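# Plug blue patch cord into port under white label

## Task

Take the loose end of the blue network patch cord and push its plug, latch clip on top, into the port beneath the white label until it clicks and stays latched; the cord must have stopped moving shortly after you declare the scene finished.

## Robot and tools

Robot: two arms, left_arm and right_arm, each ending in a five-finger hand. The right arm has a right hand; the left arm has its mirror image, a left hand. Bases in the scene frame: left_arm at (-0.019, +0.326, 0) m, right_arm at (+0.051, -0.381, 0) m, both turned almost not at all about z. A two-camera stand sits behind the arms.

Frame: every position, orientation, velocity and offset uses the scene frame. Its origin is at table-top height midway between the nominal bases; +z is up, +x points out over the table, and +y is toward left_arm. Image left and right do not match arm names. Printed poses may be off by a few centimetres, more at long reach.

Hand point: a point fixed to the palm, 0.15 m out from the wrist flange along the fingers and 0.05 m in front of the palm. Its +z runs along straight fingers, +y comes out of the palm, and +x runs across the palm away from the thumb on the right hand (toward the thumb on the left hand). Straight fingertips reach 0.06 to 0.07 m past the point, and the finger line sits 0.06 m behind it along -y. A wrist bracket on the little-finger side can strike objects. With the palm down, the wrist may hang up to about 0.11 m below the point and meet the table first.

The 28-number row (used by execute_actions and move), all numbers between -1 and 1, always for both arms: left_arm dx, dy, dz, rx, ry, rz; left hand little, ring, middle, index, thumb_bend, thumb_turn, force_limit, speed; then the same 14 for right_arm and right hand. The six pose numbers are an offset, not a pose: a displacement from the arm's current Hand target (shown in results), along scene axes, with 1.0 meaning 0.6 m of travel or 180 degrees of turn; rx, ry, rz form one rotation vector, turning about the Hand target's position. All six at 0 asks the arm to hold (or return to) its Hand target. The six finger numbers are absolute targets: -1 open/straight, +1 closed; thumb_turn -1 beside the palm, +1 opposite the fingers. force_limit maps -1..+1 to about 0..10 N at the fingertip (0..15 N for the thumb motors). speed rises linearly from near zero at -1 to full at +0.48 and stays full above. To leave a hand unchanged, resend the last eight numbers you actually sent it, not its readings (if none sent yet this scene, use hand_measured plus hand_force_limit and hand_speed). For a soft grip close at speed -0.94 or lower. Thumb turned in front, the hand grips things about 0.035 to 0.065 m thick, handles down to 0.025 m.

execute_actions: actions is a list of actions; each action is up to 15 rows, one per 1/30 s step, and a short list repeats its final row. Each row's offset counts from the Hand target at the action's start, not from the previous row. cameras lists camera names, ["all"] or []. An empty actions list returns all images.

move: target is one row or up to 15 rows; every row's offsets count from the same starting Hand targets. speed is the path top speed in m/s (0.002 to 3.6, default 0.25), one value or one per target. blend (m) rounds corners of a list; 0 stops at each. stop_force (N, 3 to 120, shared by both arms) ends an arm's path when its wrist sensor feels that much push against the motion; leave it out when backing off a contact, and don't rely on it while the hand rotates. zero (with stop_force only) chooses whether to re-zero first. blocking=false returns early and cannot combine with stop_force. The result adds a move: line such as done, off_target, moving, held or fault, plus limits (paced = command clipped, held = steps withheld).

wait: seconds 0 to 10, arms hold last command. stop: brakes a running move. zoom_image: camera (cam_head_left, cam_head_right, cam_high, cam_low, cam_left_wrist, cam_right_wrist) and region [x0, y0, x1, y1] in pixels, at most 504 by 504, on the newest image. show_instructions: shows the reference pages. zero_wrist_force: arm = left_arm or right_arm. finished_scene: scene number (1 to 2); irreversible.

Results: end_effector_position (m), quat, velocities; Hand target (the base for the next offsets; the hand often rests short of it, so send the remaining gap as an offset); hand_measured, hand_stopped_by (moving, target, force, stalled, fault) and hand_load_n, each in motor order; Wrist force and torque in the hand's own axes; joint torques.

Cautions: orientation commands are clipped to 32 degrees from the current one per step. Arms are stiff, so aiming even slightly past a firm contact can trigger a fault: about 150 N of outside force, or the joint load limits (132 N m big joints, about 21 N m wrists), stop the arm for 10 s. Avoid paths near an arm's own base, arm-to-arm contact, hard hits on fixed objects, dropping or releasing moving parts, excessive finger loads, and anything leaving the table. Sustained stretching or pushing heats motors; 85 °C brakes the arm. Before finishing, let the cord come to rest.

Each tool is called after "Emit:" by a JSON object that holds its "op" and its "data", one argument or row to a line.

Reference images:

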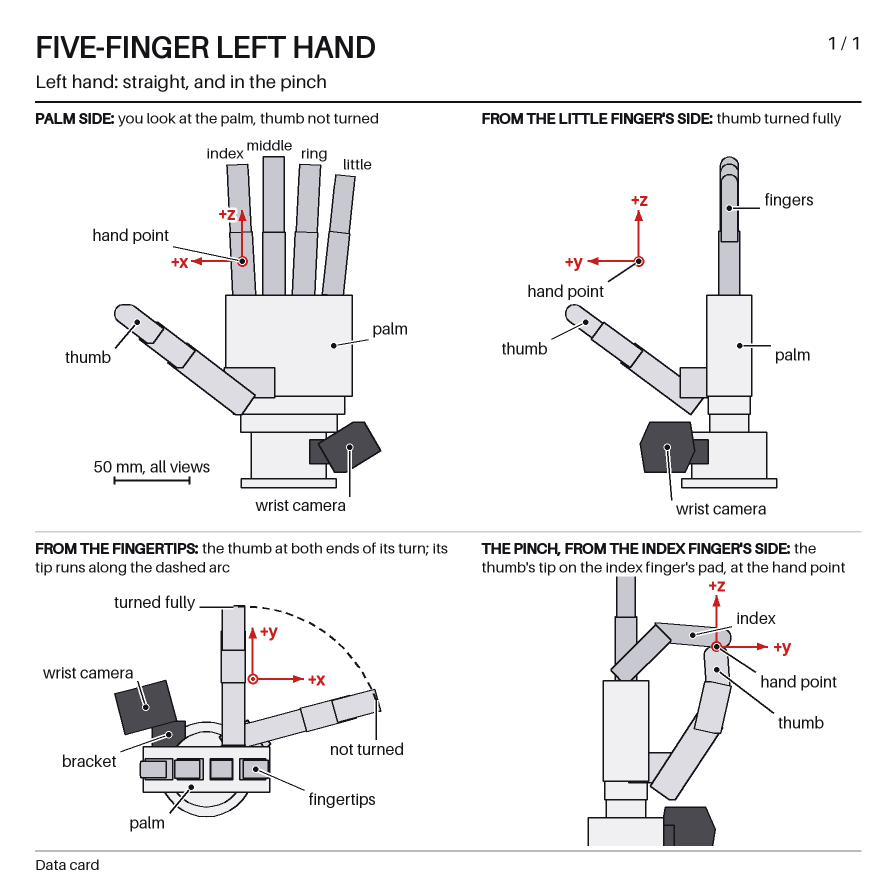

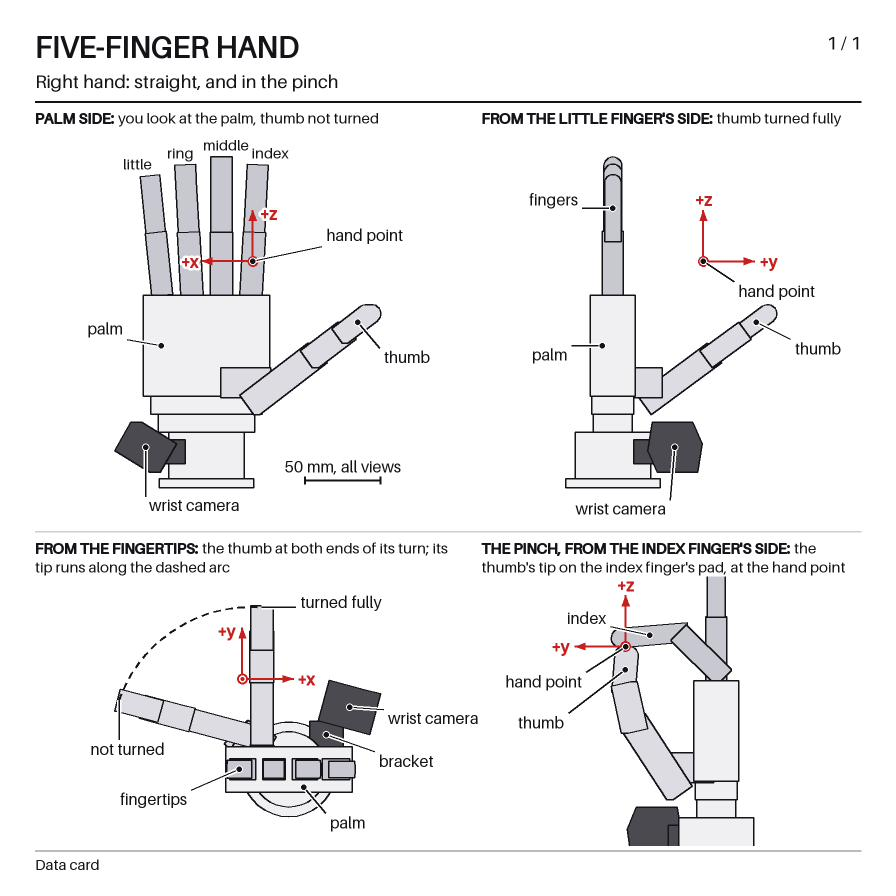

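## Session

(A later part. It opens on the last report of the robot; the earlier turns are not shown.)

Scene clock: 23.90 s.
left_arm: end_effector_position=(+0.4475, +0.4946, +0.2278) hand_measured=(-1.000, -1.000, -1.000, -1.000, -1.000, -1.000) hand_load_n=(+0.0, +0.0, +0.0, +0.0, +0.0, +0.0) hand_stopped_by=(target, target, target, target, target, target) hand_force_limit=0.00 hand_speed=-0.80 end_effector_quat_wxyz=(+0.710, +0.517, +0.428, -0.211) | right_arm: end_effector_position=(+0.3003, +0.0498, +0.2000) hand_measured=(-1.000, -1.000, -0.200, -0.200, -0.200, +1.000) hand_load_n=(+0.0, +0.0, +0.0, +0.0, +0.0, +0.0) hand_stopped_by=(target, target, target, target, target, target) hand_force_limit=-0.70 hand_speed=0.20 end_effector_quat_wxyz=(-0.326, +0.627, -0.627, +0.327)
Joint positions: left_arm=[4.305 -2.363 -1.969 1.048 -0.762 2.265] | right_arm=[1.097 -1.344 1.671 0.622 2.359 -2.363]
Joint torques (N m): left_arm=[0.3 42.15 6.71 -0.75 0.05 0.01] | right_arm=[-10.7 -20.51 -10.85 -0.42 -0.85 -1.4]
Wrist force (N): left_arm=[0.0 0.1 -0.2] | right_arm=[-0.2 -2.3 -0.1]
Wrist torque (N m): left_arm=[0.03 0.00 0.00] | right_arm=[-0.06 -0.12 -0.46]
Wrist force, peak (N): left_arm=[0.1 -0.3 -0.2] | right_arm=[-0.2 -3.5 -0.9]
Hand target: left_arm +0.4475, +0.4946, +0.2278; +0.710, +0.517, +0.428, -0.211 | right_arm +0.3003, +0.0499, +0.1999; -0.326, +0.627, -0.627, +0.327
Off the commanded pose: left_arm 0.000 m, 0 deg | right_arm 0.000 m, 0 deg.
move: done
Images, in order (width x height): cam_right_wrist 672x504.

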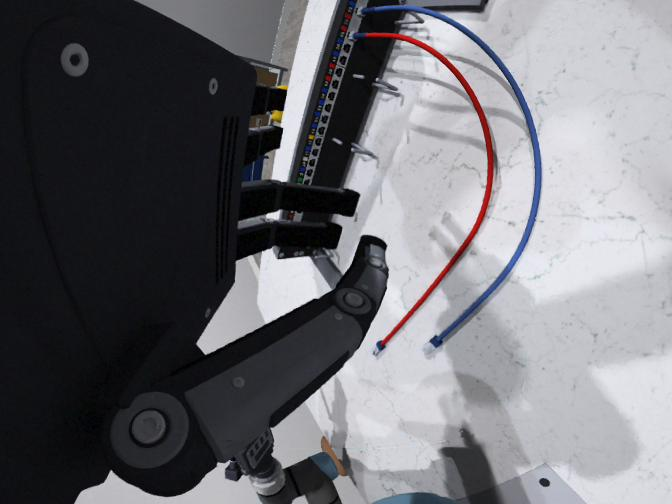

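Emit:
{"op": "zoom_image", "data": {
  "camera": "cam_right_wrist",
  "region": [310, 0, 410, 100]
}}

Emit:
{"op": "zoom_image", "data": {
  "camera": "cam_right_wrist",
  "region": [350, 280, 450, 380]
}}

Emit:
{"op": "zoom_image", "data": {
  "camera": "cam_right_wrist",
  "region": [260, 90, 400, 230]
}}

Scaled by 5.040 from the camera's 672x504 image, which has a finer 960x720 frame.

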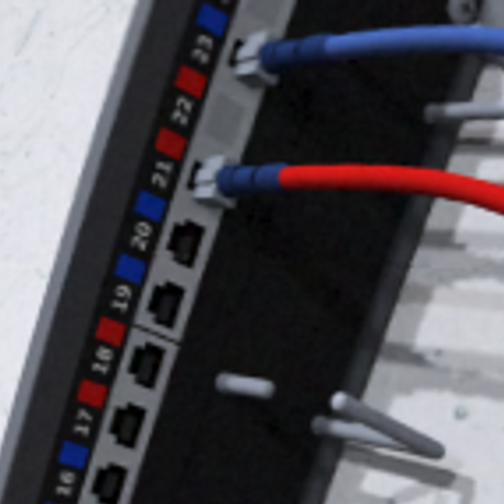

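Scaled by 5.040 from the camera's 672x504 image, which has a finer 960x720 frame.

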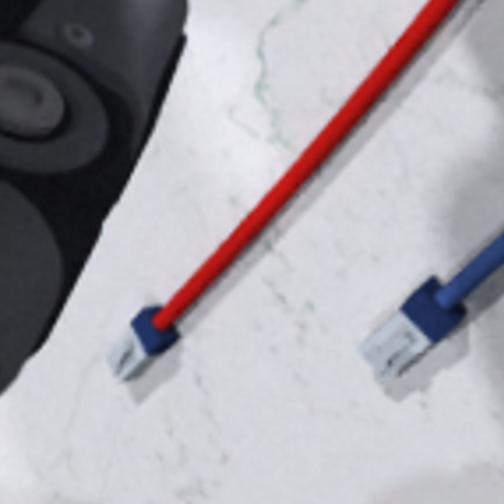

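Scaled by 3.600 from the camera's 672x504 image, which has a finer 960x720 frame.

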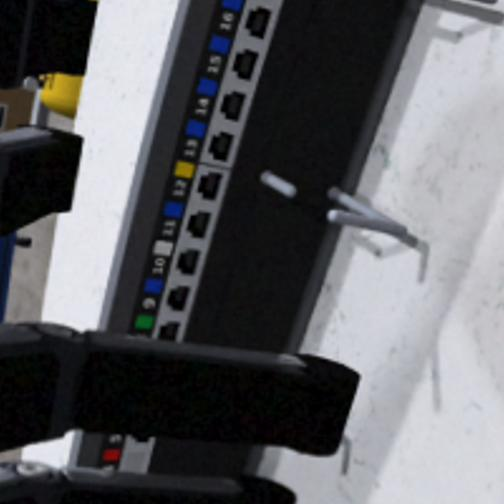

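Emit:
{"op": "move", "data": {
  "target": [0,0,0,0,0,0,-1,-1,-1,-1,-1,-1,0,-0.8,-0.05,0.1,-0.13333,0,0,0,-1,-1,-0.2,-0.2,-0.2,1,-0.7,0.2],
  "cameras": ["cam_right_wrist","cam_head_left","cam_high"]
}}

Scene clock: 29.77 s.
left_arm: end_effector_position=(+0.4475, +0.4946, +0.2278) hand_measured=(-1.000, -1.000, -1.000, -1.000, -1.000, -1.000) hand_load_n=(+0.0, +0.0, +0.0, +0.0, +0.0, +0.0) hand_stopped_by=(target, target, target, target, target, target) hand_force_limit=0.00 hand_speed=-0.80 end_effector_quat_wxyz=(+0.710, +0.517, +0.428, -0.211) | right_arm: end_effector_position=(+0.2703, +0.1098, +0.1200) hand_measured=(-1.000, -1.000, -0.200, -0.200, -0.200, +1.000) hand_load_n=(+0.0, +0.0, +0.0, +0.0, +0.0, +0.0) hand_stopped_by=(target, target, target, target, target, target) hand_force_limit=-0.70 hand_speed=0.20 end_effector_quat_wxyz=(-0.326, +0.627, -0.627, +0.327)
Joint positions: left_arm=[4.305 -2.363 -1.969 1.048 -0.762 2.265] | right_arm=[1.226 -1.121 1.611 0.576 2.428 -2.203]
Joint torques (N m): left_arm=[-0.26 42.11 4.63 -0.91 0.04 0.17] | right_arm=[11.05 -32.19 -24.15 3.45 2.81 1.51]
Wrist force (N): left_arm=[-0.1 0.1 -0.2] | right_arm=[0.1 -2.0 0.1]
Wrist torque (N m): left_arm=[0.02 0.02 -0.01] | right_arm=[-0.01 -0.16 -0.42]
Wrist force, peak (N): left_arm=[0.0 0.3 -0.2] | right_arm=[0.5 -3.6 0.1]
Hand target: left_arm +0.4475, +0.4946, +0.2278; +0.710, +0.517, +0.428, -0.211 | right_arm +0.2703, +0.1099, +0.1199; -0.326, +0.627, -0.627, +0.327
Off the commanded pose: left_arm 0.000 m, 0 deg | right_arm 0.000 m, 0 deg.
move: done
Images, in order (width x height): cam_head_left 896x504, cam_high 896x504, cam_right_wrist 672x504.

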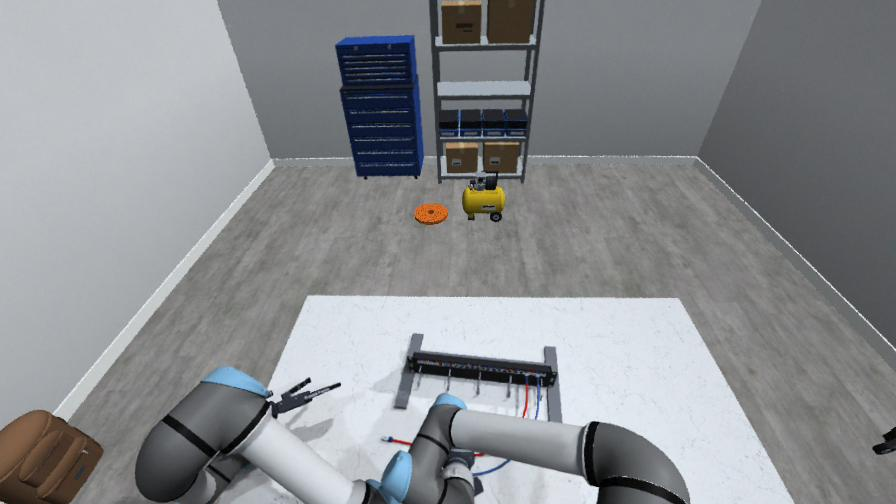

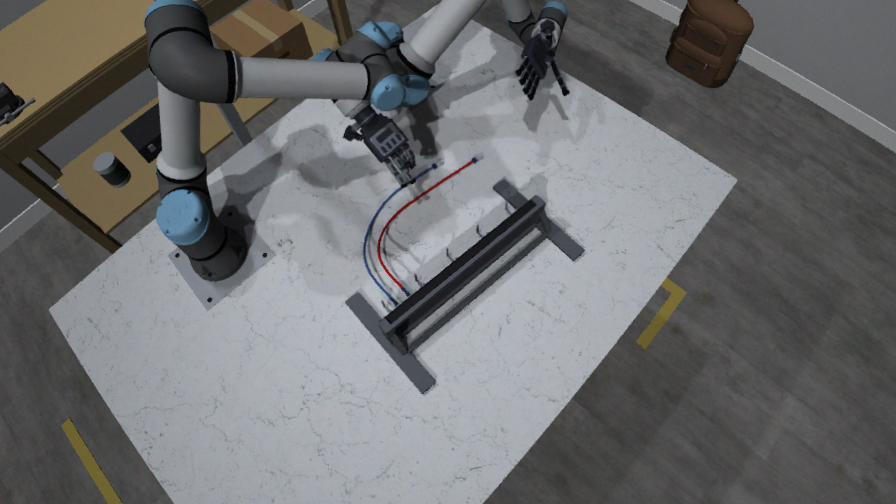

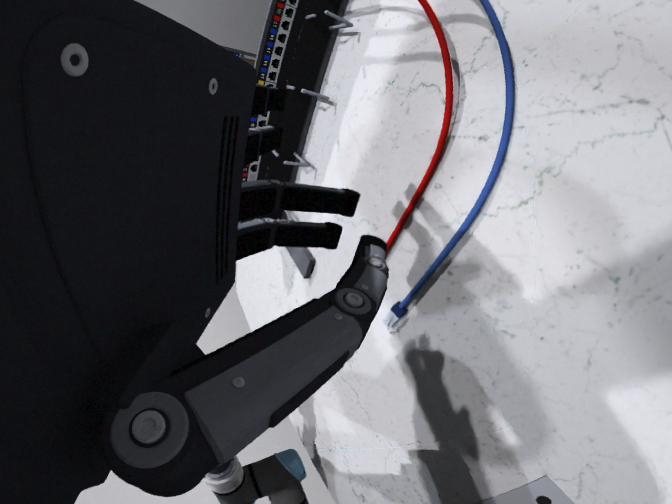

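Emit:
{"op": "move", "data": {
  "target": [-0.364,0.435,0.1,0,0,0.222,-1,-1,-1,-1,-1,-1,0,-0.8,0,0,0,0,0,0,-1,-1,-0.2,-0.2,-0.2,1,-0.7,0.2],
  "cameras": ["cam_high","cam_head_left","cam_head_right"]
}}

Scene clock: 32.03 s.
left_arm: end_effector_position=(+0.2293, +0.7554, +0.2878) hand_measured=(-1.000, -1.000, -1.000, -1.000, -1.000, -1.000) hand_load_n=(+0.0, +0.0, +0.0, +0.0, +0.0, +0.0) hand_stopped_by=(target, target, target, target, target, target) hand_force_limit=0.00 hand_speed=-0.80 end_effector_quat_wxyz=(+0.740, +0.340, +0.579, +0.044) | right_arm: end_effector_position=(+0.2703, +0.1099, +0.1199) hand_measured=(-1.000, -1.000, -0.200, -0.200, -0.200, +1.000) hand_load_n=(+0.0, +0.0, +0.0, +0.0, +0.0, +0.0) hand_stopped_by=(target, target, target, target, target, target) hand_force_limit=-0.70 hand_speed=0.20 end_effector_quat_wxyz=(-0.326, +0.627, -0.627, +0.327)
Joint positions: left_arm=[5.005 -2.225 -1.981 0.922 -0.765 2.264] | right_arm=[1.227 -1.121 1.61 0.577 2.428 -2.203]
Joint torques (N m): left_arm=[7.05 46 17.92 -2.47 1.59 2.27] | right_arm=[10.76 -28.3 -24.01 3.43 2.88 1.47]
Wrist force (N): left_arm=[0.2 0.0 0.2] | right_arm=[-0.1 -2.4 0.0]
Wrist torque (N m): left_arm=[-0.02 0.00 0.13] | right_arm=[-0.06 -0.12 -0.45]
Wrist force, peak (N): left_arm=[-0.1 0.1 -1.0] | right_arm=[-0.2 -2.9 -0.3]
Hand target: left_arm +0.2291, +0.7556, +0.2878; +0.740, +0.340, +0.579, +0.044 | right_arm +0.2703, +0.1099, +0.1199; -0.326, +0.627, -0.627, +0.327
Off the commanded pose: left_arm 0.000 m, 0 deg | right_arm 0.000 m, 0 deg.
move: done
Images, in order (width x height): cam_head_left 896x504, cam_head_right 896x504, cam_high 896x504.

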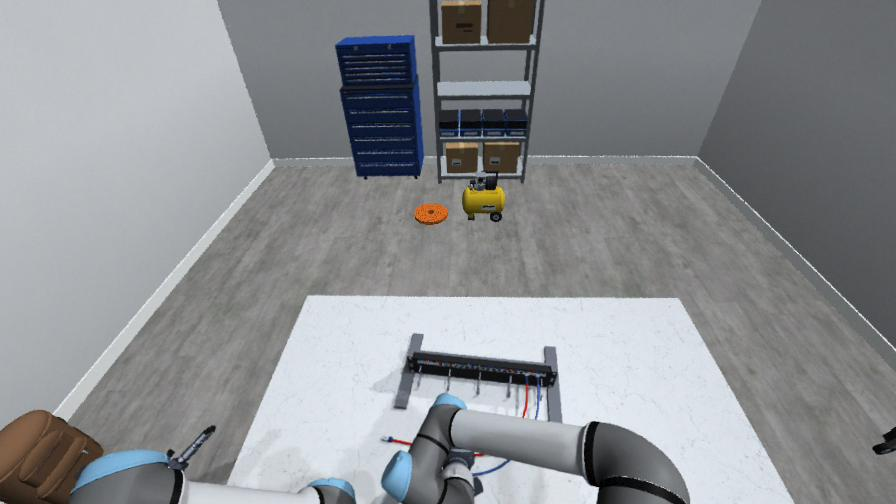

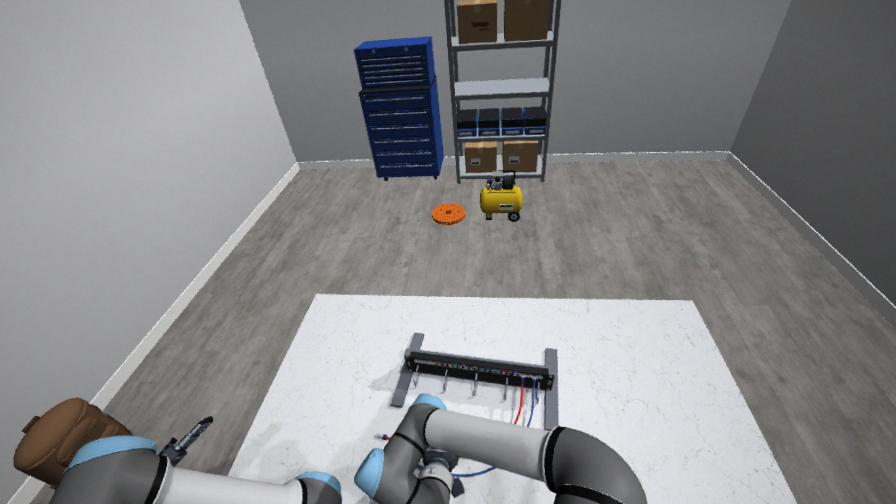

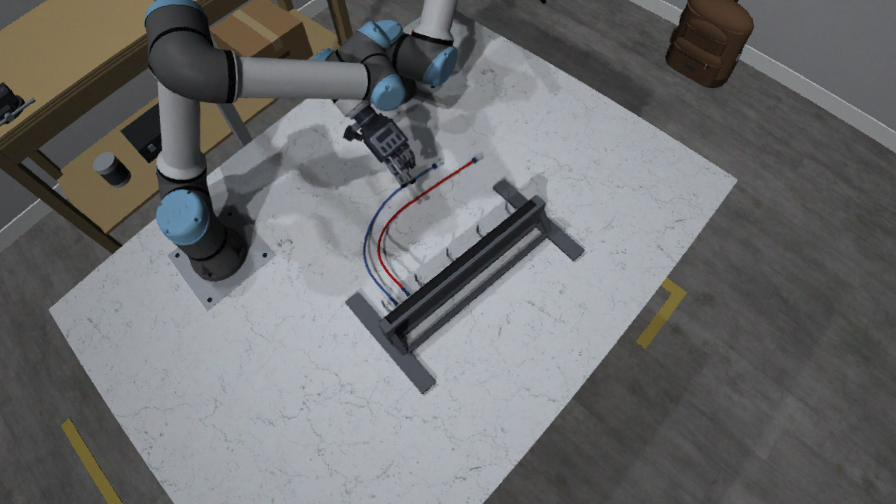

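Emit:
{"op": "move", "data": {
  "target": [-0.486,0.107,0.05,0,0,0.194,-1,-1,-1,-1,-1,-1,0,-0.8,0,0,0,0,0,0,-1,-1,-0.2,-0.2,-0.2,1,-0.7,0.2],
  "cameras": ["cam_high","cam_head_left","cam_low"]
}}

Scene clock: 34.27 s.
left_arm: end_effector_position=(-0.0622, +0.8197, +0.3178) hand_measured=(-1.000, -1.000, -1.000, -1.000, -1.000, -1.000) hand_load_n=(+0.0, +0.0, +0.0, +0.0, +0.0, +0.0) hand_stopped_by=(target, target, target, target, target, target) hand_force_limit=0.00 hand_speed=-0.80 end_effector_quat_wxyz=(+0.693, +0.151, +0.654, +0.264) | right_arm: end_effector_position=(+0.2703, +0.1099, +0.1199) hand_measured=(-1.000, -1.000, -0.200, -0.200, -0.200, +1.000) hand_load_n=(+0.0, +0.0, +0.0, +0.0, +0.0, +0.0) hand_stopped_by=(target, target, target, target, target, target) hand_force_limit=-0.70 hand_speed=0.20 end_effector_quat_wxyz=(-0.326, +0.627, -0.627, +0.327)
Joint positions: left_arm=[5.616 -2.16 -1.978 0.854 -0.767 2.264] | right_arm=[1.227 -1.121 1.61 0.577 2.428 -2.203]
Joint torques (N m): left_arm=[7.44 27.19 17.59 -2.32 2.08 2.04] | right_arm=[11.47 -28.63 -24.05 3.48 2.81 1.73]
Wrist force (N): left_arm=[0.0 0.0 0.1] | right_arm=[-0.1 -2.2 -0.1]
Wrist torque (N m): left_arm=[-0.02 0.01 0.12] | right_arm=[-0.04 -0.12 -0.44]
Wrist force, peak (N): left_arm=[0.5 0.2 1.0] | right_arm=[-0.1 -2.8 0.0]
Hand target: left_arm -0.0625, +0.8198, +0.3178; +0.693, +0.150, +0.654, +0.264 | right_arm +0.2703, +0.1099, +0.1199; -0.326, +0.627, -0.627, +0.327
Off the commanded pose: left_arm 0.000 m, 0 deg | right_arm 0.000 m, 0 deg.
move: done
Images, in order (width x height): cam_head_left 896x504, cam_high 896x504, cam_low 896x504.

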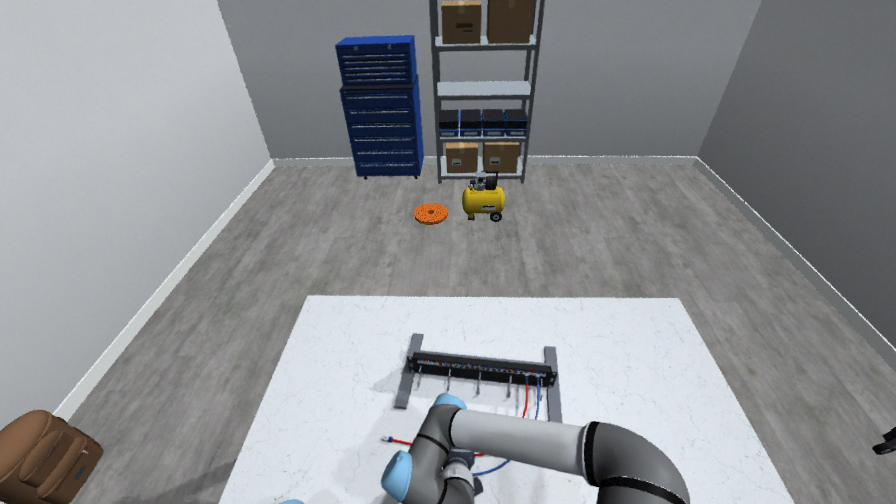

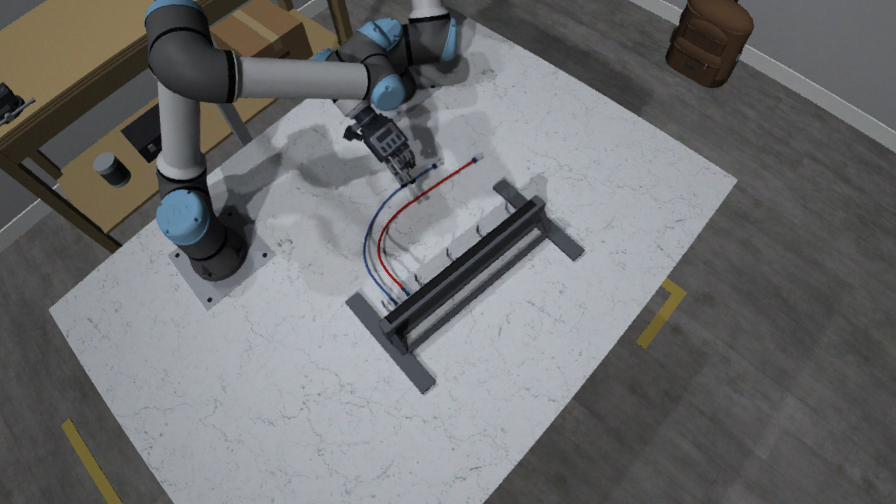

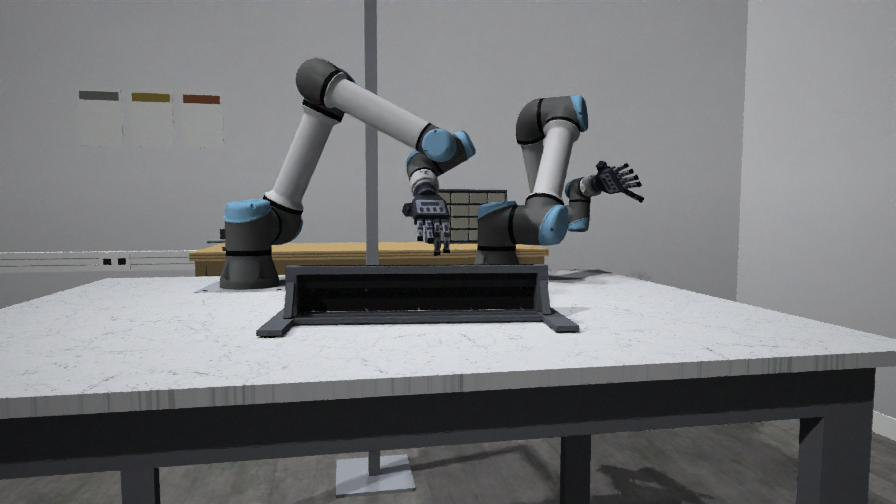

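Emit:
{"op": "move", "data": {
  "target": [0,0,0,0,0,0,-1,-1,-1,-1,-1,-1,0,-0.8,0.04,0.11667,-0.05,0,0,-0.0556,-1,-1,-0.2,-0.2,-0.2,1,-0.7,0.2],
  "cameras": ["cam_high","cam_head_left","cam_right_wrist"]
}}

Scene clock: 35.67 s.
left_arm: end_effector_position=(-0.0625, +0.8198, +0.3178) hand_measured=(-1.000, -1.000, -1.000, -1.000, -1.000, -1.000) hand_load_n=(+0.0, +0.0, +0.0, +0.0, +0.0, +0.0) hand_stopped_by=(target, target, target, target, target, target) hand_force_limit=0.00 hand_speed=-0.80 end_effector_quat_wxyz=(+0.693, +0.150, +0.654, +0.264) | right_arm: end_effector_position=(+0.2943, +0.1798, +0.0899) hand_measured=(-1.000, -1.000, -0.200, -0.200, -0.200, +1.000) hand_load_n=(+0.0, +0.0, +0.0, +0.0, +0.0, +0.0) hand_stopped_by=(target, target, target, target, target, target) hand_force_limit=-0.70 hand_speed=0.20 end_effector_quat_wxyz=(+0.297, -0.570, +0.679, -0.354)
Joint positions: left_arm=[5.617 -2.16 -1.977 0.853 -0.767 2.264] | right_arm=[1.262 -0.82 1.255 0.876 2.507 -1.891]
Joint torques (N m): left_arm=[8.81 27.69 19.3 -2.27 2.11 2.08] | right_arm=[11.07 -41.87 -24.13 3.81 3.03 1.75]
Wrist force (N): left_arm=[-0.1 0.1 0.3] | right_arm=[-0.2 -2.6 0.0]
Wrist torque (N m): left_arm=[-0.02 0.03 0.11] | right_arm=[-0.08 -0.12 -0.46]
Wrist force, peak (N): left_arm=[-0.3 0.1 0.3] | right_arm=[0.4 -2.7 -0.2]
Hand target: left_arm -0.0625, +0.8198, +0.3178; +0.693, +0.150, +0.654, +0.264 | right_arm +0.2943, +0.1799, +0.0899; +0.297, -0.570, +0.679, -0.354
Off the commanded pose: left_arm 0.000 m, 0 deg | right_arm 0.000 m, 0 deg.
move: done
Images, in order (width x height): cam_head_left 896x504, cam_high 896x504, cam_right_wrist 672x504.

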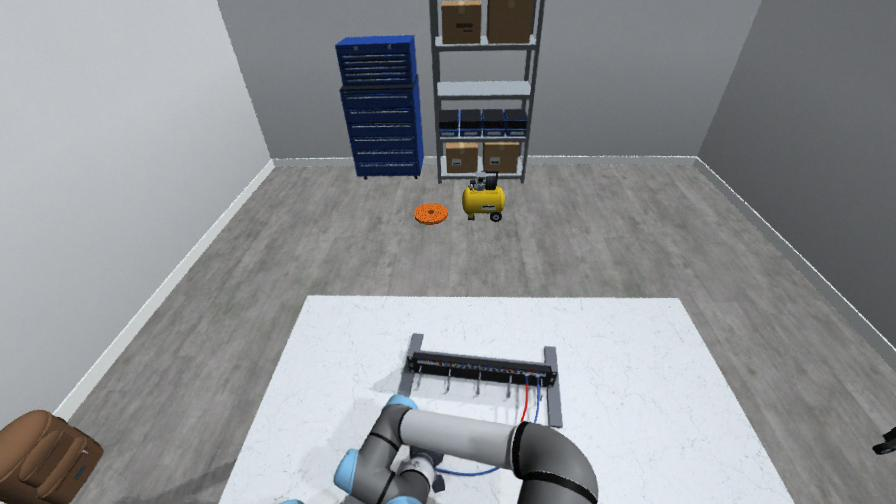

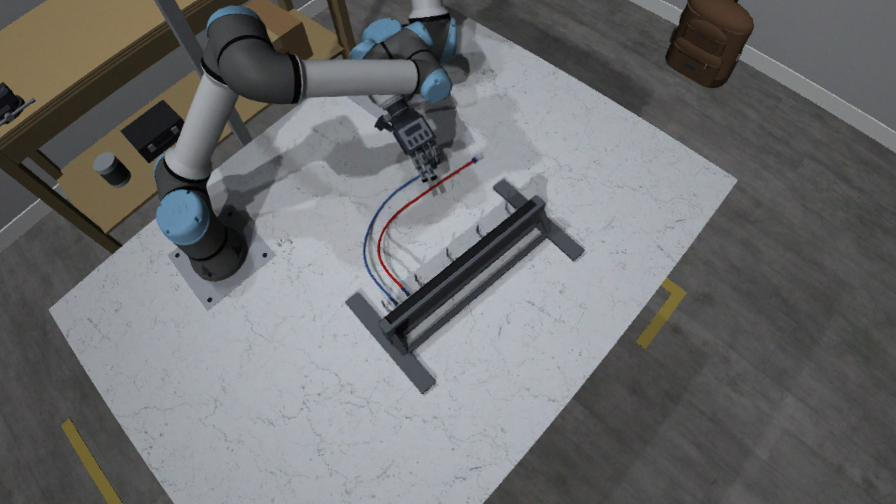

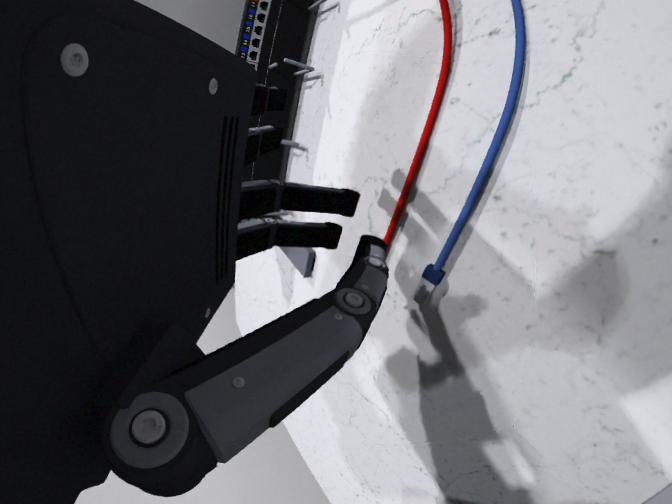

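Emit:
{"op": "zoom_image", "data": {
  "camera": "cam_right_wrist",
  "region": [390, 240, 470, 320]
}}

Emit:
{"op": "zoom_image", "data": {
  "camera": "cam_head_left",
  "region": [500, 350, 570, 400]
}}

Scaled by 6.300 from the camera's 672x504 image, which has a finer 960x720 frame.

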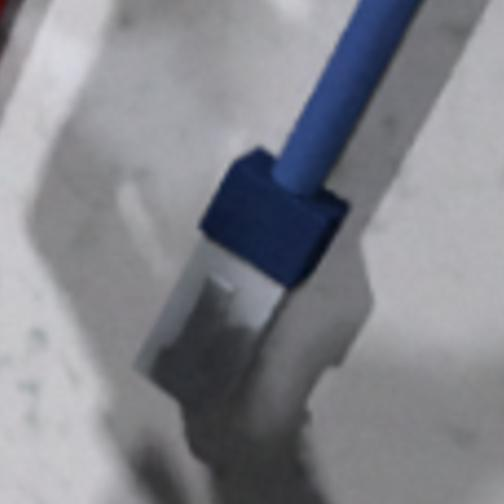

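Scaled by 7.200 from the camera's 896x504 image, which has a finer 1280x720 frame.

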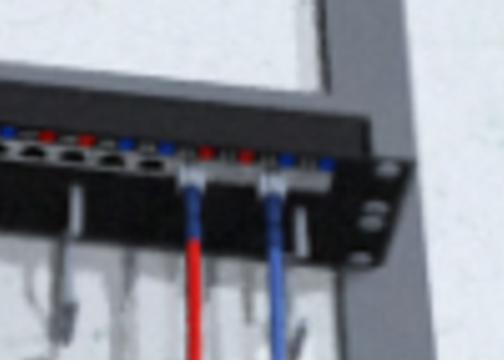

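Emit:
{"op": "move", "data": {
  "target": [0,0,0,0,0,0,-1,-1,-1,-1,-1,-1,0,-0.8,-0.0255,0.03,-0.0667,0,0,0,-1,-1,-1,0,-0.3,1,-0.7,0.2],
  "cameras": ["cam_right_wrist"]
}}

Emit:
{"op": "zoom_image", "data": {
  "camera": "cam_right_wrist",
  "region": [300, 190, 460, 310]
}}

Scene clock: 38.83 s.
left_arm: end_effector_position=(-0.0625, +0.8198, +0.3178) hand_measured=(-1.000, -1.000, -1.000, -1.000, -1.000, -1.000) hand_load_n=(+0.0, +0.0, +0.0, +0.0, +0.0, +0.0) hand_stopped_by=(target, target, target, target, target, target) hand_force_limit=0.00 hand_speed=-0.80 end_effector_quat_wxyz=(+0.693, +0.150, +0.654, +0.264) | right_arm: end_effector_position=(+0.2790, +0.1978, +0.0500) hand_measured=(-1.000, -1.000, -1.000, +0.000, -0.300, +1.000) hand_load_n=(+0.0, +0.0, +0.0, +0.0, +0.0, +0.0) hand_stopped_by=(target, target, target, target, target, target) hand_force_limit=-0.70 hand_speed=0.20 end_effector_quat_wxyz=(+0.297, -0.570, +0.679, -0.354)
Joint positions: left_arm=[5.617 -2.16 -1.977 0.853 -0.767 2.264] | right_arm=[1.298 -0.731 1.216 0.875 2.516 -1.83]
Joint torques (N m): left_arm=[8.03 27.25 19.11 -2.12 1.84 1.88] | right_arm=[10.07 -41.66 -23.76 3.8 3.09 2.07]
Wrist force (N): left_arm=[0.1 0.0 0.1] | right_arm=[-0.2 -2.6 -0.2]
Wrist torque (N m): left_arm=[-0.01 0.00 0.12] | right_arm=[-0.07 -0.12 -0.45]
Wrist force, peak (N): left_arm=[0.0 0.3 0.2] | right_arm=[0.0 -3.1 0.2]
Hand target: left_arm -0.0625, +0.8198, +0.3178; +0.693, +0.150, +0.654, +0.264 | right_arm +0.2790, +0.1979, +0.0498; +0.297, -0.570, +0.679, -0.354
Off the commanded pose: left_arm 0.000 m, 0 deg | right_arm 0.000 m, 0 deg.
move: done
Images, in order (width x height): cam_right_wrist 672x504.

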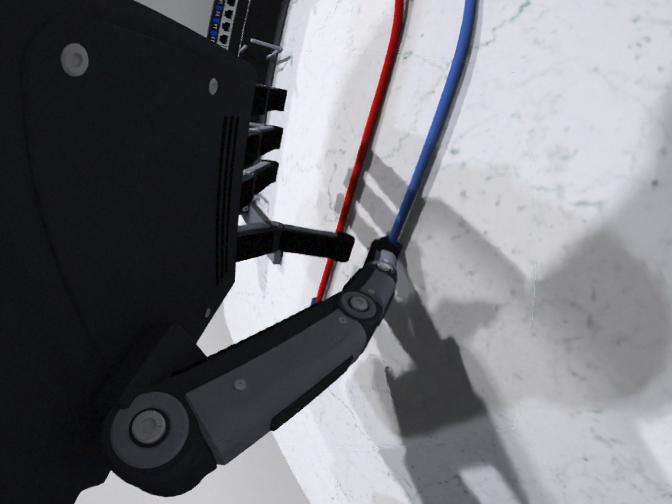

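Scaled by 3.150 from the camera's 672x504 image, which has a finer 960x720 frame.

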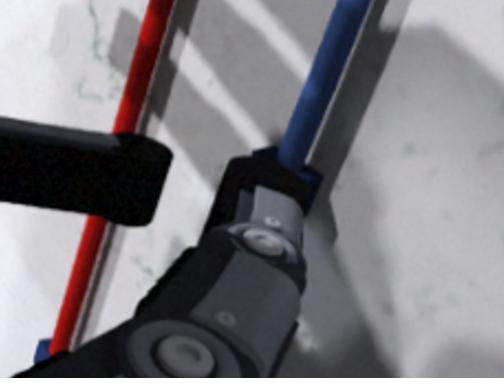

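Emit:
{"op": "move", "data": {
  "target": [0,0,0,0,0,0,-1,-1,-1,-1,-1,-1,0,-0.8,-0.001,0.001,-0.0333,0.0096,0.0547,0,-1,-1,-1,0.1,-0.5,1,-0.7,0.2],
  "cameras": ["cam_right_wrist"]
}}

Emit:
{"op": "zoom_image", "data": {
  "camera": "cam_right_wrist",
  "region": [300, 190, 460, 310]
}}

Scene clock: 40.63 s.
left_arm: end_effector_position=(-0.0625, +0.8198, +0.3178) hand_measured=(-1.000, -1.000, -1.000, -1.000, -1.000, -1.000) hand_load_n=(+0.0, +0.0, +0.0, +0.0, +0.0, +0.0) hand_stopped_by=(target, target, target, target, target, target) hand_force_limit=0.00 hand_speed=-0.80 end_effector_quat_wxyz=(+0.693, +0.150, +0.654, +0.264) | right_arm: end_effector_position=(+0.2784, +0.1985, +0.0299) hand_measured=(-1.000, -1.000, -1.000, +0.100, -0.500, +1.000) hand_load_n=(+0.0, +0.0, +0.0, +0.0, +0.0, +0.5) hand_stopped_by=(target, target, target, target, target, target) hand_force_limit=-0.70 hand_speed=0.20 end_effector_quat_wxyz=(+0.246, -0.594, +0.707, -0.294)
Joint positions: left_arm=[5.617 -2.16 -1.977 0.853 -0.767 2.264] | right_arm=[1.237 -0.741 1.217 0.888 2.335 -1.867]
Joint torques (N m): left_arm=[7.54 27.39 19.21 -2.02 1.73 2.16] | right_arm=[-10.83 -62.96 -9.68 3.98 -1.03 -1.83]
Wrist force (N): left_arm=[0.1 0.0 0.2] | right_arm=[-0.2 -2.4 -0.6]
Wrist torque (N m): left_arm=[-0.03 0.00 0.12] | right_arm=[0.03 -0.10 -0.35]
Wrist force, peak (N): left_arm=[0.1 -0.1 0.4] | right_arm=[-0.1 -2.7 0.1]
Hand target: left_arm -0.0625, +0.8198, +0.3178; +0.693, +0.150, +0.654, +0.264 | right_arm +0.2784, +0.1985, +0.0299; +0.246, -0.594, +0.708, -0.294
Off the commanded pose: left_arm 0.000 m, 0 deg | right_arm 0.000 m, 0 deg.
move: done
Images, in order (width x height): cam_right_wrist 672x504.

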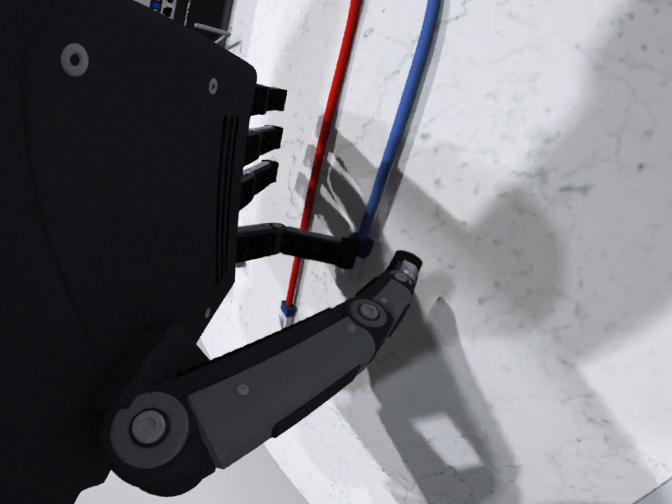

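Scaled by 3.150 from the camera's 672x504 image, which has a finer 960x720 frame.

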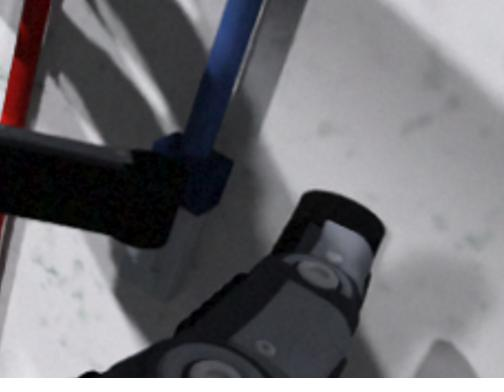

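Emit:
{"op": "move", "data": {
  "target": [0,0,0,0,0,0,-1,-1,-1,-1,-1,-1,0,-0.8,0.0228,0,-0.0133,0,0,0,-1,-1,-1,0,-0.5,1,-0.7,0.2],
  "cameras": ["cam_right_wrist"]
}}

Emit:
{"op": "zoom_image", "data": {
  "camera": "cam_right_wrist",
  "region": [300, 190, 460, 310]
}}

Scene clock: 42.03 s.
left_arm: end_effector_position=(-0.0625, +0.8198, +0.3178) hand_measured=(-1.000, -1.000, -1.000, -1.000, -1.000, -1.000) hand_load_n=(+0.0, +0.0, +0.0, +0.0, +0.0, +0.0) hand_stopped_by=(target, target, target, target, target, target) hand_force_limit=0.00 hand_speed=-0.80 end_effector_quat_wxyz=(+0.693, +0.150, +0.654, +0.264) | right_arm: end_effector_position=(+0.2919, +0.1985, +0.0220) hand_measured=(-1.000, -1.000, -1.000, +0.000, -0.500, +1.000) hand_load_n=(+0.0, +0.0, +0.0, +0.0, +0.0, +0.0) hand_stopped_by=(target, target, target, target, target, target) hand_force_limit=-0.70 hand_speed=0.20 end_effector_quat_wxyz=(+0.246, -0.594, +0.708, -0.294)
Joint positions: left_arm=[5.617 -2.16 -1.977 0.853 -0.767 2.264] | right_arm=[1.215 -0.73 1.213 0.861 2.33 -1.897]
Joint torques (N m): left_arm=[7.38 27.72 18.86 -2.28 2.03 1.92] | right_arm=[-11.07 -42.57 -24.54 0.45 -0.61 -1.94]
Wrist force (N): left_arm=[0.2 0.0 0.0] | right_arm=[-0.4 -1.9 -0.2]
Wrist torque (N m): left_arm=[-0.02 -0.01 0.12] | right_arm=[0.05 -0.08 -0.36]
Wrist force, peak (N): left_arm=[-0.2 0.0 0.3] | right_arm=[1.8 -11.9 -10.0]
Hand target: left_arm -0.0625, +0.8198, +0.3178; +0.693, +0.150, +0.654, +0.264 | right_arm +0.2920, +0.1985, +0.0219; +0.246, -0.594, +0.708, -0.294
Off the commanded pose: left_arm 0.000 m, 0 deg | right_arm 0.000 m, 0 deg.
move: done
Images, in order (width x height): cam_right_wrist 672x504.

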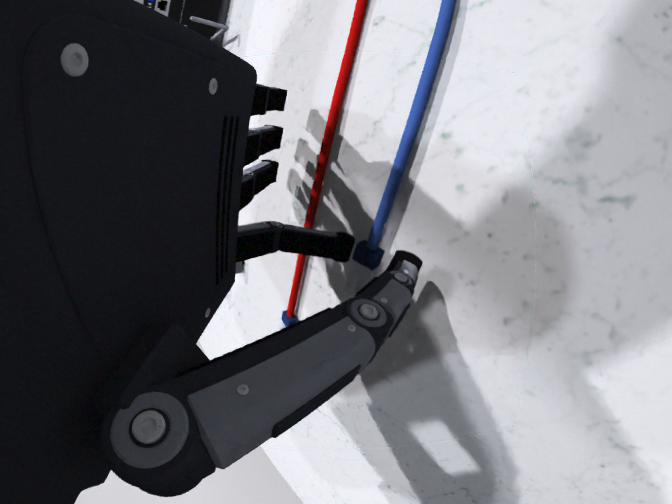

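Scaled by 3.150 from the camera's 672x504 image, which has a finer 960x720 frame.

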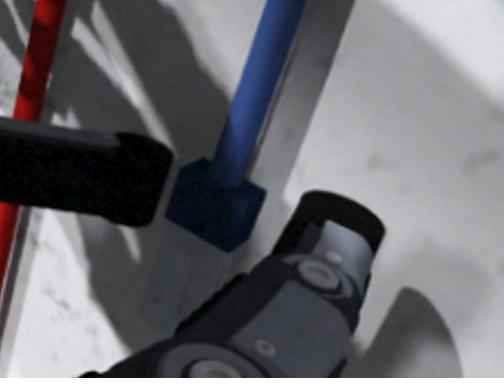

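Emit:
{"op": "move", "data": {
  "target": [0,0,0,0,0,0,-1,-1,-1,-1,-1,-1,0,-0.8,0,-0.00667,-0.0067,0,0,0,-1,-1,-1,0.1,-0.35,1,-0.7,0.2],
  "cameras": ["cam_right_wrist"],
  "speed": 0.05
}}

Emit:
{"op": "zoom_image", "data": {
  "camera": "cam_right_wrist",
  "region": [300, 190, 460, 310]
}}

Scene clock: 44.43 s.
left_arm: end_effector_position=(-0.0625, +0.8198, +0.3178) hand_measured=(-1.000, -1.000, -1.000, -1.000, -1.000, -1.000) hand_load_n=(+0.0, +0.0, +0.0, +0.0, +0.0, -0.5) hand_stopped_by=(target, target, target, target, target, target) hand_force_limit=0.00 hand_speed=-0.80 end_effector_quat_wxyz=(+0.693, +0.150, +0.654, +0.264) | right_arm: end_effector_position=(+0.2920, +0.1945, +0.0179) hand_measured=(-1.000, -1.000, -1.000, +0.100, -0.350, +1.000) hand_load_n=(+0.0, +0.0, +0.0, +0.0, +0.0, +0.0) hand_stopped_by=(target, target, target, target, target, target) hand_force_limit=-0.70 hand_speed=0.20 end_effector_quat_wxyz=(+0.246, -0.594, +0.708, -0.294)
Joint positions: left_arm=[5.617 -2.16 -1.977 0.853 -0.767 2.264] | right_arm=[1.212 -0.734 1.232 0.843 2.33 -1.901]
Joint torques (N m): left_arm=[7.03 27.13 18.35 -2.16 1.97 2.21] | right_arm=[-11.81 -62.78 -9.43 0.48 -0.65 -1.67]
Wrist force (N): left_arm=[-0.1 0.0 0.2] | right_arm=[-0.3 -2.1 -0.3]
Wrist torque (N m): left_arm=[-0.02 0.03 0.11] | right_arm=[0.01 -0.10 -0.36]
Wrist force, peak (N): left_arm=[-0.1 0.3 0.3] | right_arm=[-0.3 -2.6 -0.5]
Hand target: left_arm -0.0625, +0.8198, +0.3178; +0.693, +0.150, +0.654, +0.264 | right_arm +0.2920, +0.1945, +0.0179; +0.246, -0.594, +0.708, -0.294
Off the commanded pose: left_arm 0.000 m, 0 deg | right_arm 0.000 m, 0 deg.
move: done
Images, in order (width x height): cam_right_wrist 672x504.

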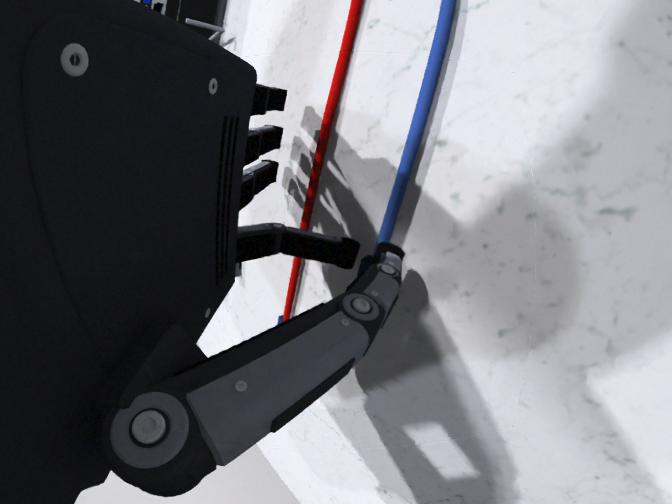

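Scaled by 3.150 from the camera's 672x504 image, which has a finer 960x720 frame.

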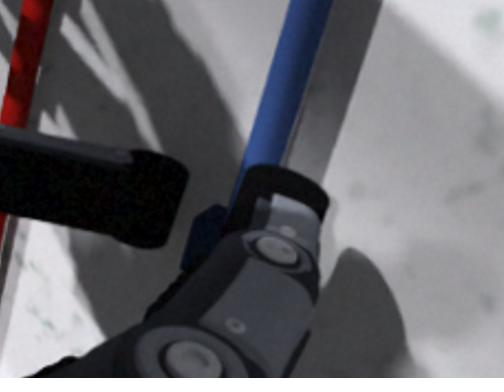

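Emit:
{"op": "move", "data": {
  "target": [0,0,0,0,0,0,-1,-1,-1,-1,-1,-1,0,-0.8,0,0.0,-0.0065,0,0,0,-1,-1,-1,0.18,-0.35,1,-0.7,0.2],
  "cameras": ["cam_right_wrist"],
  "speed": 0.03
}}

Emit:
{"op": "zoom_image", "data": {
  "camera": "cam_right_wrist",
  "region": [320, 210, 420, 285]
}}

Scene clock: 45.50 s.
left_arm: end_effector_position=(-0.0625, +0.8198, +0.3178) hand_measured=(-1.000, -1.000, -1.000, -1.000, -1.000, -1.000) hand_load_n=(+0.0, -0.5, +0.0, +0.0, +0.0, +0.5) hand_stopped_by=(target, target, target, target, target, target) hand_force_limit=0.00 hand_speed=-0.80 end_effector_quat_wxyz=(+0.693, +0.150, +0.654, +0.264) | right_arm: end_effector_position=(+0.2921, +0.1945, +0.0142) hand_measured=(-1.000, -1.000, -1.000, +0.180, -0.350, +1.000) hand_load_n=(+0.0, +0.0, +0.0, +0.0, +0.0, +0.0) hand_stopped_by=(target, target, target, target, target, target) hand_force_limit=-0.70 hand_speed=0.20 end_effector_quat_wxyz=(+0.246, -0.594, +0.708, -0.294)
Joint positions: left_arm=[5.617 -2.16 -1.977 0.853 -0.767 2.264] | right_arm=[1.212 -0.73 1.235 0.836 2.33 -1.901]
Joint torques (N m): left_arm=[6.02 26.79 18.79 -2.17 2.2 2.23] | right_arm=[-10.46 -42.43 -9.39 0.19 -0.29 -1.68]
Wrist force (N): left_arm=[0.0 0.0 0.2] | right_arm=[0.0 -4.3 -1.3]
Wrist torque (N m): left_arm=[-0.02 0.01 0.11] | right_arm=[-0.02 -0.12 -0.37]
Wrist force, peak (N): left_arm=[0.2 0.1 0.3] | right_arm=[0.0 -4.3 -1.3]
Hand target: left_arm -0.0625, +0.8198, +0.3178; +0.693, +0.150, +0.654, +0.264 | right_arm +0.2920, +0.1945, +0.0140; +0.246, -0.594, +0.708, -0.294
Off the commanded pose: left_arm 0.000 m, 0 deg | right_arm 0.000 m, 0 deg.
move: done
Images, in order (width x height): cam_right_wrist 672x504.

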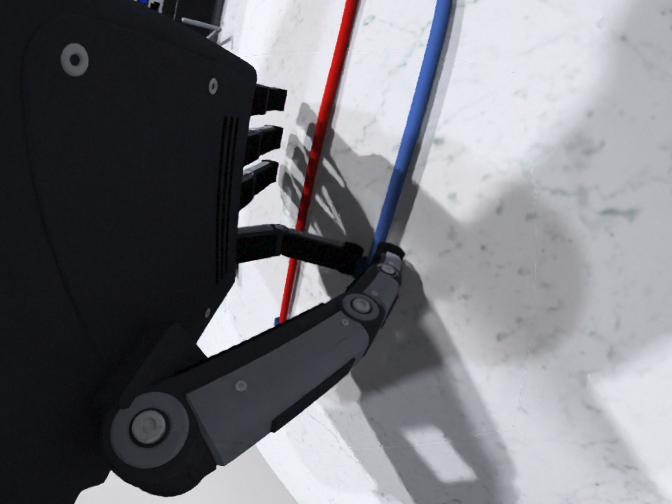

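Scaled by 5.040 from the camera's 672x504 image, which has a finer 960x720 frame.

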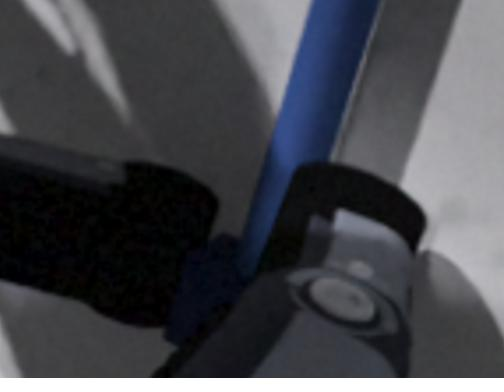

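Emit:
{"op": "execute_actions", "data": {
  "actions": [
    [[0,0,0,0,0,0,-1,-1,-1,-1,-1,-1,0,-0.8,0,0,0,0,0,0,-1,-1,-1,0.5,-0.35,1,-0.4,-0.85]],
    [[0,0,0,0,0,0,-1,-1,-1,-1,-1,-1,0,-0.8,0,0,0,0,0,0,-1,-1,-1,0.5,-0.35,1,-0.4,-0.85]]
  ],
  "cameras": ["cam_right_wrist"]
}}

Emit:
{"op": "zoom_image", "data": {
  "camera": "cam_right_wrist",
  "region": [320, 210, 420, 285]
}}

Scene clock: 46.83 s.
left_arm: end_effector_position=(-0.0625, +0.8198, +0.3178) hand_measured=(-1.000, -1.000, -1.000, -1.000, -1.000, -1.000) hand_load_n=(+0.5, +0.0, +0.0, +0.0, +0.0, +0.5) hand_stopped_by=(target, target, target, target, target, target) hand_force_limit=0.00 hand_speed=-0.80 end_effector_quat_wxyz=(+0.693, +0.150, +0.654, +0.264) | right_arm: end_effector_position=(+0.2920, +0.1944, +0.0140) hand_measured=(-1.000, -1.000, -1.000, +0.276, -0.350, +1.000) hand_load_n=(+0.0, +0.0, +0.0, +3.5, +3.5, -1.0) hand_stopped_by=(target, target, target, force, target, target) hand_force_limit=-0.40 hand_speed=-0.85 end_effector_quat_wxyz=(+0.246, -0.594, +0.708, -0.294)
Joint positions: left_arm=[5.617 -2.16 -1.977 0.853 -0.767 2.264] | right_arm=[1.212 -0.73 1.235 0.836 2.33 -1.901]
Joint torques (N m): left_arm=[8.08 27.88 18.69 -2.19 1.85 2.1] | right_arm=[-6.5 -48.56 -13.52 0.54 0.25 -1.56]
Wrist force (N): left_arm=[0.1 0.3 0.1] | right_arm=[0.0 -2.6 -0.4]
Wrist torque (N m): left_arm=[0.02 0.00 0.11] | right_arm=[0.00 -0.13 -0.35]
Wrist force, peak (N): left_arm=[0.2 0.1 0.3] | right_arm=[-0.1 -7.9 -2.4]
Hand target: left_arm -0.0625, +0.8198, +0.3178; +0.693, +0.150, +0.654, +0.264 | right_arm +0.2920, +0.1945, +0.0140; +0.246, -0.594, +0.708, -0.294
Off the commanded pose: left_arm 0.000 m, 0 deg | right_arm 0.000 m, 0 deg.
Images, in order (width x height): cam_right_wrist 672x504.

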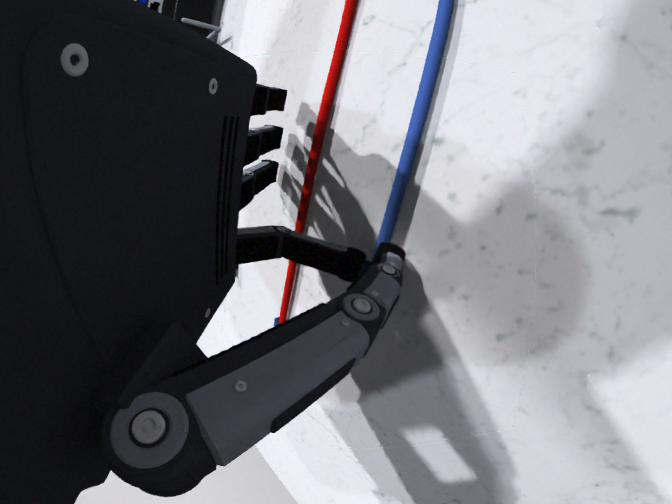

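Scaled by 5.040 from the camera's 672x504 image, which has a finer 960x720 frame.

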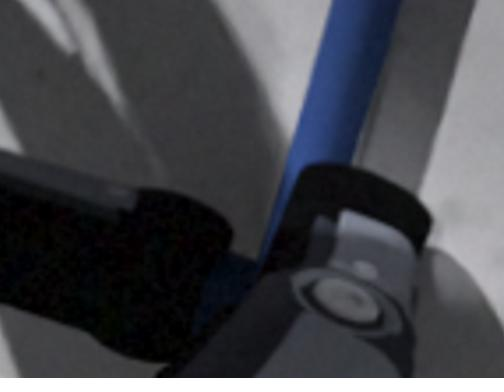

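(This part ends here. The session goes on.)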